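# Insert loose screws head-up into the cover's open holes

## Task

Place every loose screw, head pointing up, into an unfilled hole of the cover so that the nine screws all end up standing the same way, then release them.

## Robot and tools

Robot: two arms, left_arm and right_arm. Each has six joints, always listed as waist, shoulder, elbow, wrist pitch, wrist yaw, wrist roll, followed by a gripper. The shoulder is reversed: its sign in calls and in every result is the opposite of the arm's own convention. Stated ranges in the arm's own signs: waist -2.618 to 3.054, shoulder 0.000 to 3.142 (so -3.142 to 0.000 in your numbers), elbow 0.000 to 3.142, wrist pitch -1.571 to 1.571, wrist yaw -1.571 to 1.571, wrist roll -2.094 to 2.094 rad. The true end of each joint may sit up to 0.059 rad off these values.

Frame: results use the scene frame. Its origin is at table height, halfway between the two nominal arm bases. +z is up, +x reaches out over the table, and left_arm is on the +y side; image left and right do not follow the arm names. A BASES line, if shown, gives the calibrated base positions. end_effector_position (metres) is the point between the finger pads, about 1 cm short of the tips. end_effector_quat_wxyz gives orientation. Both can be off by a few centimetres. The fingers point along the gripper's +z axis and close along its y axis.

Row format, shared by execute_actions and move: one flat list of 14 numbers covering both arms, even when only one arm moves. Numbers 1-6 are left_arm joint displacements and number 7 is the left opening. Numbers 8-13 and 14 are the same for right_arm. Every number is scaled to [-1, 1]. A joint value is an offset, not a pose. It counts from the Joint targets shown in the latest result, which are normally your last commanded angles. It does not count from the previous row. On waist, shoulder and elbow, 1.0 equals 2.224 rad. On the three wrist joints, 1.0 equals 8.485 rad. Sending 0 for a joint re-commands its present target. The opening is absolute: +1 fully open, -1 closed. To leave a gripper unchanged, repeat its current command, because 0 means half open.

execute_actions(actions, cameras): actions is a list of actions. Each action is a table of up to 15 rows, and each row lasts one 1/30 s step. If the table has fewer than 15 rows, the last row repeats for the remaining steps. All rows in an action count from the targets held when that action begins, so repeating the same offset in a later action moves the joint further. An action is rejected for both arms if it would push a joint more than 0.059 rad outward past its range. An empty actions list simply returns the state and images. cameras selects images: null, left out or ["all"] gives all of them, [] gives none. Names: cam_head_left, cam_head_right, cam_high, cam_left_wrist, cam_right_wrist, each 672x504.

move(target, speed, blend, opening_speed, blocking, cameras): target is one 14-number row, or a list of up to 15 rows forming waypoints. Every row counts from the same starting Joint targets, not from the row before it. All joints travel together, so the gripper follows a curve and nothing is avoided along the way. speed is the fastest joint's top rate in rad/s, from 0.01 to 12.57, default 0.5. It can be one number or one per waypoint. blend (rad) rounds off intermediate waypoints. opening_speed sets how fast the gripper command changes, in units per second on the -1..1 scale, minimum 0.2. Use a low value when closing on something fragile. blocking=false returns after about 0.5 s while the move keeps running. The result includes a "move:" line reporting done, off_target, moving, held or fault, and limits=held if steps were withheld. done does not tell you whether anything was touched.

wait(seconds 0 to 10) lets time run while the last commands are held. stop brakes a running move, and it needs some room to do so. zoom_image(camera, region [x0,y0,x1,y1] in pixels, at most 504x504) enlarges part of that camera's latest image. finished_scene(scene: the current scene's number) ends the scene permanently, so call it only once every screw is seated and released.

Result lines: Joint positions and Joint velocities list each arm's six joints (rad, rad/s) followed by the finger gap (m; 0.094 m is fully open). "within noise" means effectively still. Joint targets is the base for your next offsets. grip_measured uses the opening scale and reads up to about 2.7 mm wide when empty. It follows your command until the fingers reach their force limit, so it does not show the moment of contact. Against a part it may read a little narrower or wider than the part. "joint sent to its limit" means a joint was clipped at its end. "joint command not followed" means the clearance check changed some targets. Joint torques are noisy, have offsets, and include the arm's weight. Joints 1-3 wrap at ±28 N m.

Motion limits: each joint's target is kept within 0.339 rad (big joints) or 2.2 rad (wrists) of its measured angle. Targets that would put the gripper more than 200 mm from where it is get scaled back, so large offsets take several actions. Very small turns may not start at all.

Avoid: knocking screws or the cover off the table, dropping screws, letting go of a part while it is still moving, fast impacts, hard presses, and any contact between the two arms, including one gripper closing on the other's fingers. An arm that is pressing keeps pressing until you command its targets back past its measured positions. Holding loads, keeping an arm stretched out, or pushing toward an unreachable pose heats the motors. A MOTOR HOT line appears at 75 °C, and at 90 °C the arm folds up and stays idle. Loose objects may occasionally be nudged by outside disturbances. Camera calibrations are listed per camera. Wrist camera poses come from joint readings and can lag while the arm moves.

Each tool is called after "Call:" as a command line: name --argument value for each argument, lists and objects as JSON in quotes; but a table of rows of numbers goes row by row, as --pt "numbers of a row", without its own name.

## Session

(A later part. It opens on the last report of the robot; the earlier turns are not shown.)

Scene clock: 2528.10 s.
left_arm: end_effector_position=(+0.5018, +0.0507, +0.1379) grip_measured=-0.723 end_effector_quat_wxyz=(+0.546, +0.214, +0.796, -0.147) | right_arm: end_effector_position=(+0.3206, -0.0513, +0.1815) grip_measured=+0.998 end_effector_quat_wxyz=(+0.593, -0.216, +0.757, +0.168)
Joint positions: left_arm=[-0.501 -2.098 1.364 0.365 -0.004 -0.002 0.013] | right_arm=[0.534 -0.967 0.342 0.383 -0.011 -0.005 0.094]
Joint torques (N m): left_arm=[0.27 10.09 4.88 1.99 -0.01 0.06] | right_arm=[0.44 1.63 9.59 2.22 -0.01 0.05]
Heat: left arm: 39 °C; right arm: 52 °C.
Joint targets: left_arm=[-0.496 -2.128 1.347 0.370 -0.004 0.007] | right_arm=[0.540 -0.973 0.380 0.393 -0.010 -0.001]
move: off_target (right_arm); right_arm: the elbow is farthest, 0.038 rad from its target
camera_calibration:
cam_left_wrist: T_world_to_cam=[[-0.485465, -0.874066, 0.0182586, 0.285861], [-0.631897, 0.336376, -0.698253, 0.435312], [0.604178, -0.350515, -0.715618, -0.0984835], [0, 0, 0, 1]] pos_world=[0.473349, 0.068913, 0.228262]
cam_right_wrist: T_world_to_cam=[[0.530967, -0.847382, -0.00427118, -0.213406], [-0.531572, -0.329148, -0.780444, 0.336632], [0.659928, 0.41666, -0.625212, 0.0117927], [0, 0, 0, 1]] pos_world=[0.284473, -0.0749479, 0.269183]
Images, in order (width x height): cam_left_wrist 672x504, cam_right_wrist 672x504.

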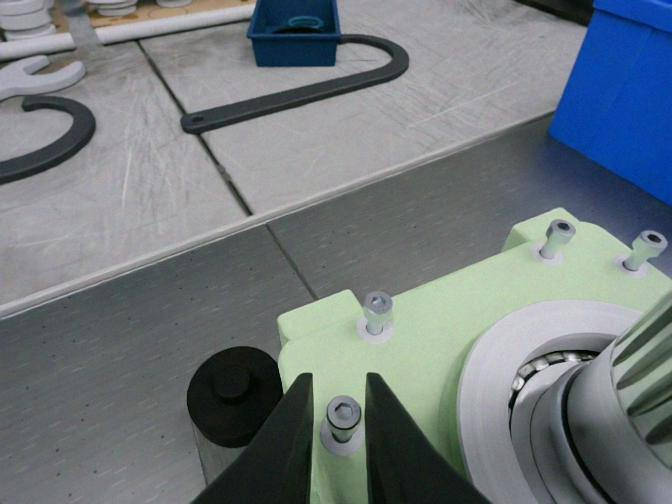

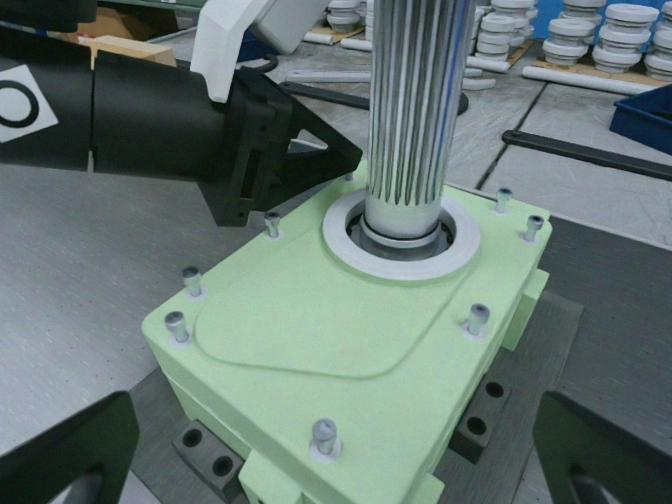

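Call:
move --pt "0 0.1025 0.0463 -0.0259 0 0 -0.6 0 0 0 0 0 0 1" --pt "0 0.2920 -0.0554 -0.1078 0 0 -0.6 0 0 0 0 0 0 1" --speed '[0.25,0.7]'

Call:
zoom_image --camera "cam_right_wrist" --region '[120, 130, 580, 470]'

Call:
zoom_image --camera "cam_head_left" --region '[330, 160, 440, 310]'

Call:
zoom_image --camera "cam_high" --region '[340, 150, 470, 260]'

Scene clock: 2539.97 s.
left_arm: end_effector_position=(+0.3488, +0.1402, +0.2023) grip_measured=-0.603 end_effector_quat_wxyz=(+0.370, +0.240, +0.892, -0.099) | right_arm: end_effector_position=(+0.3206, -0.0513, +0.1815) grip_measured=+0.998 end_effector_quat_wxyz=(+0.593, -0.216, +0.757, +0.168)
Joint positions: left_arm=[-0.501 -1.5 1.244 -0.527 -0.004 -0.002 0.019] | right_arm=[0.534 -0.967 0.342 0.383 -0.011 -0.005 0.094]
Joint torques (N m): left_arm=[0.44 9.39 5.03 1.48 -0.02 0.08] | right_arm=[0.44 1.63 9.59 2.22 0 0.05]
Heat: left arm: 38 °C; right arm: 52 °C.
Joint targets: left_arm=[-0.496 -1.478 1.224 -0.545 -0.004 0.007] | right_arm=[0.540 -0.973 0.380 0.393 -0.010 -0.001]
move: off_target (right_arm); right_arm: the elbow is farthest, 0.038 rad from its target
camera_calibration:
cam_left_wrist: T_world_to_cam=[[-0.480674, -0.876867, 0.0075793, 0.289631], [-0.822741, 0.44798, -0.349872, 0.333872], [0.303395, -0.17441, -0.936767, 0.196414], [0, 0, 0, 1]] pos_world=[0.354317, 0.138656, 0.298612]
cam_right_wrist: T_world_to_cam=[[0.530967, -0.847382, -0.00427118, -0.213406], [-0.531572, -0.329148, -0.780444, 0.336632], [0.659928, 0.41666, -0.625212, 0.0117927], [0, 0, 0, 1]] pos_world=[0.284473, -0.0749479, 0.269183]

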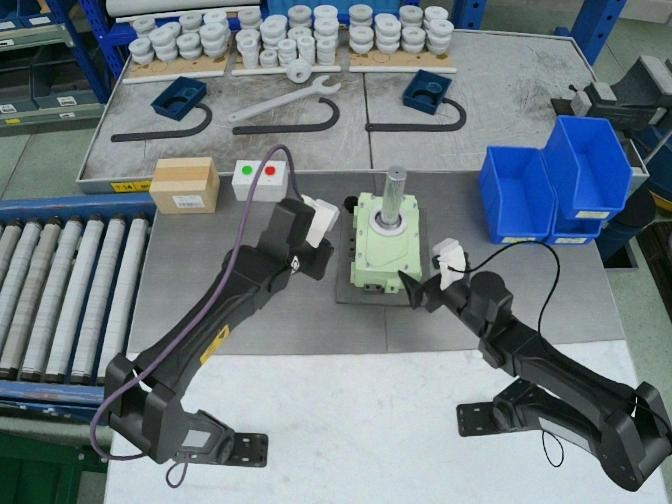

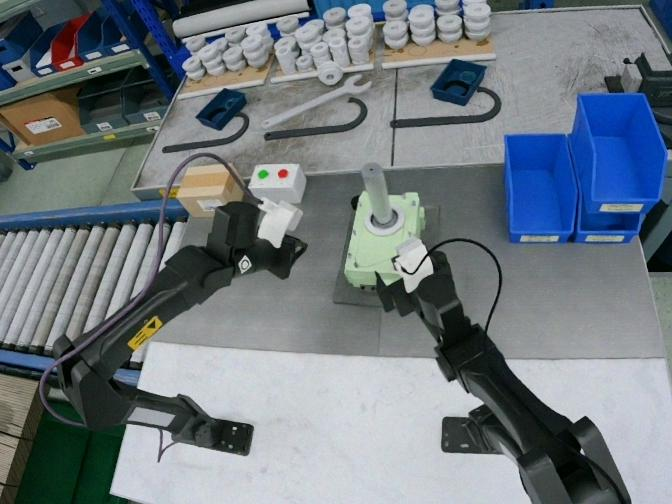

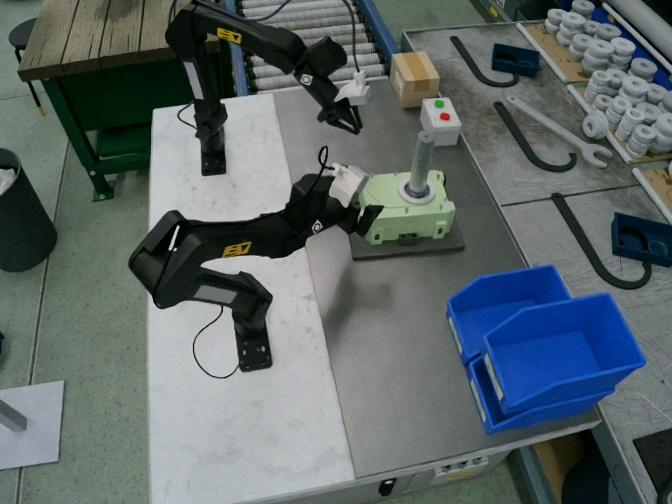

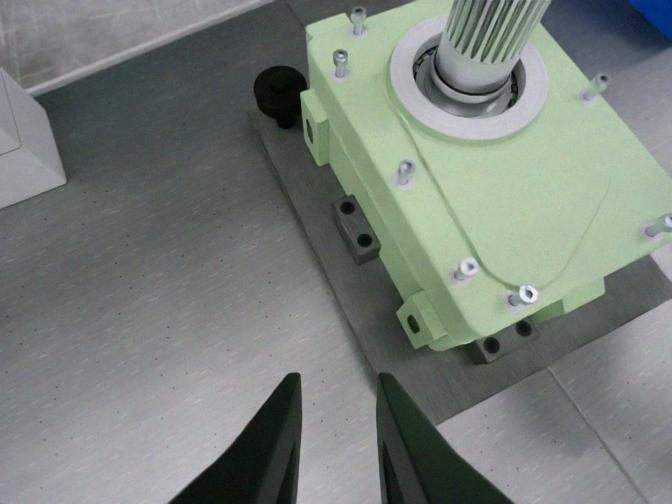

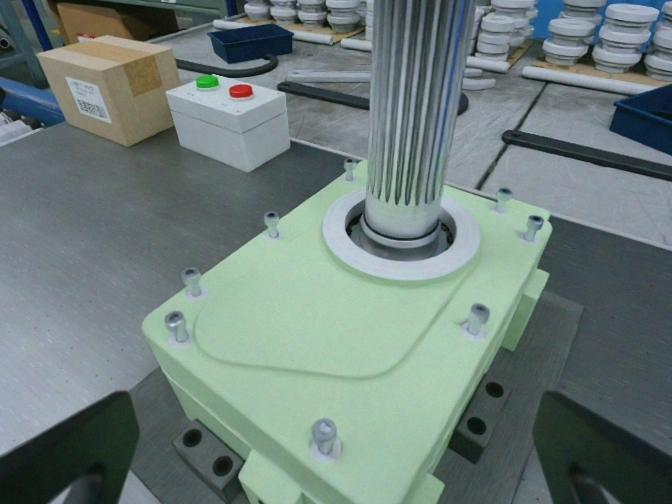

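Scaled by 1.096 from the camera's 672x504 image, which has a finer 960x720 frame.

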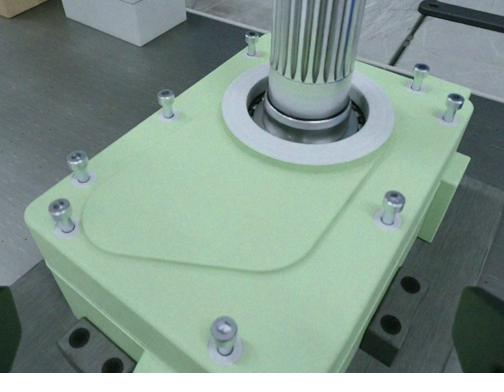

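Scaled by 3.360 from the camera's 672x504 image, which has a finer 960x720 frame.

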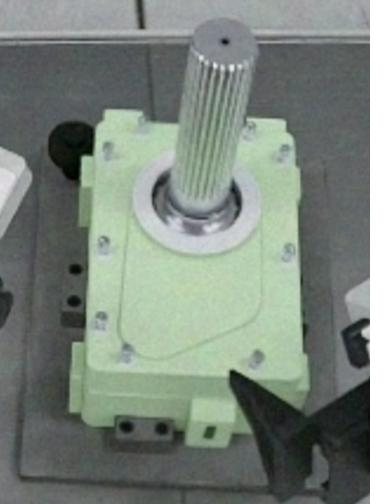

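Scaled by 3.877 from the camera's 672x504 image, which has a finer 960x720 frame.

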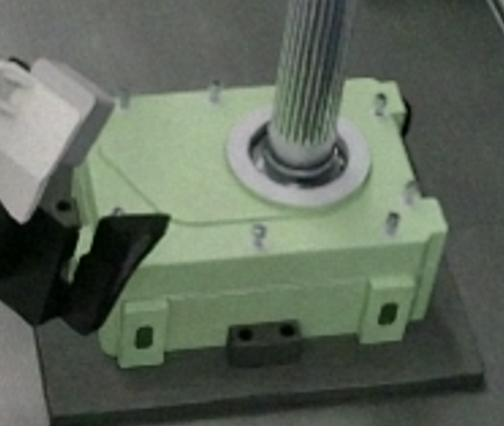

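Call:
finished_scene --scene 1

The scene is finished: the task was done.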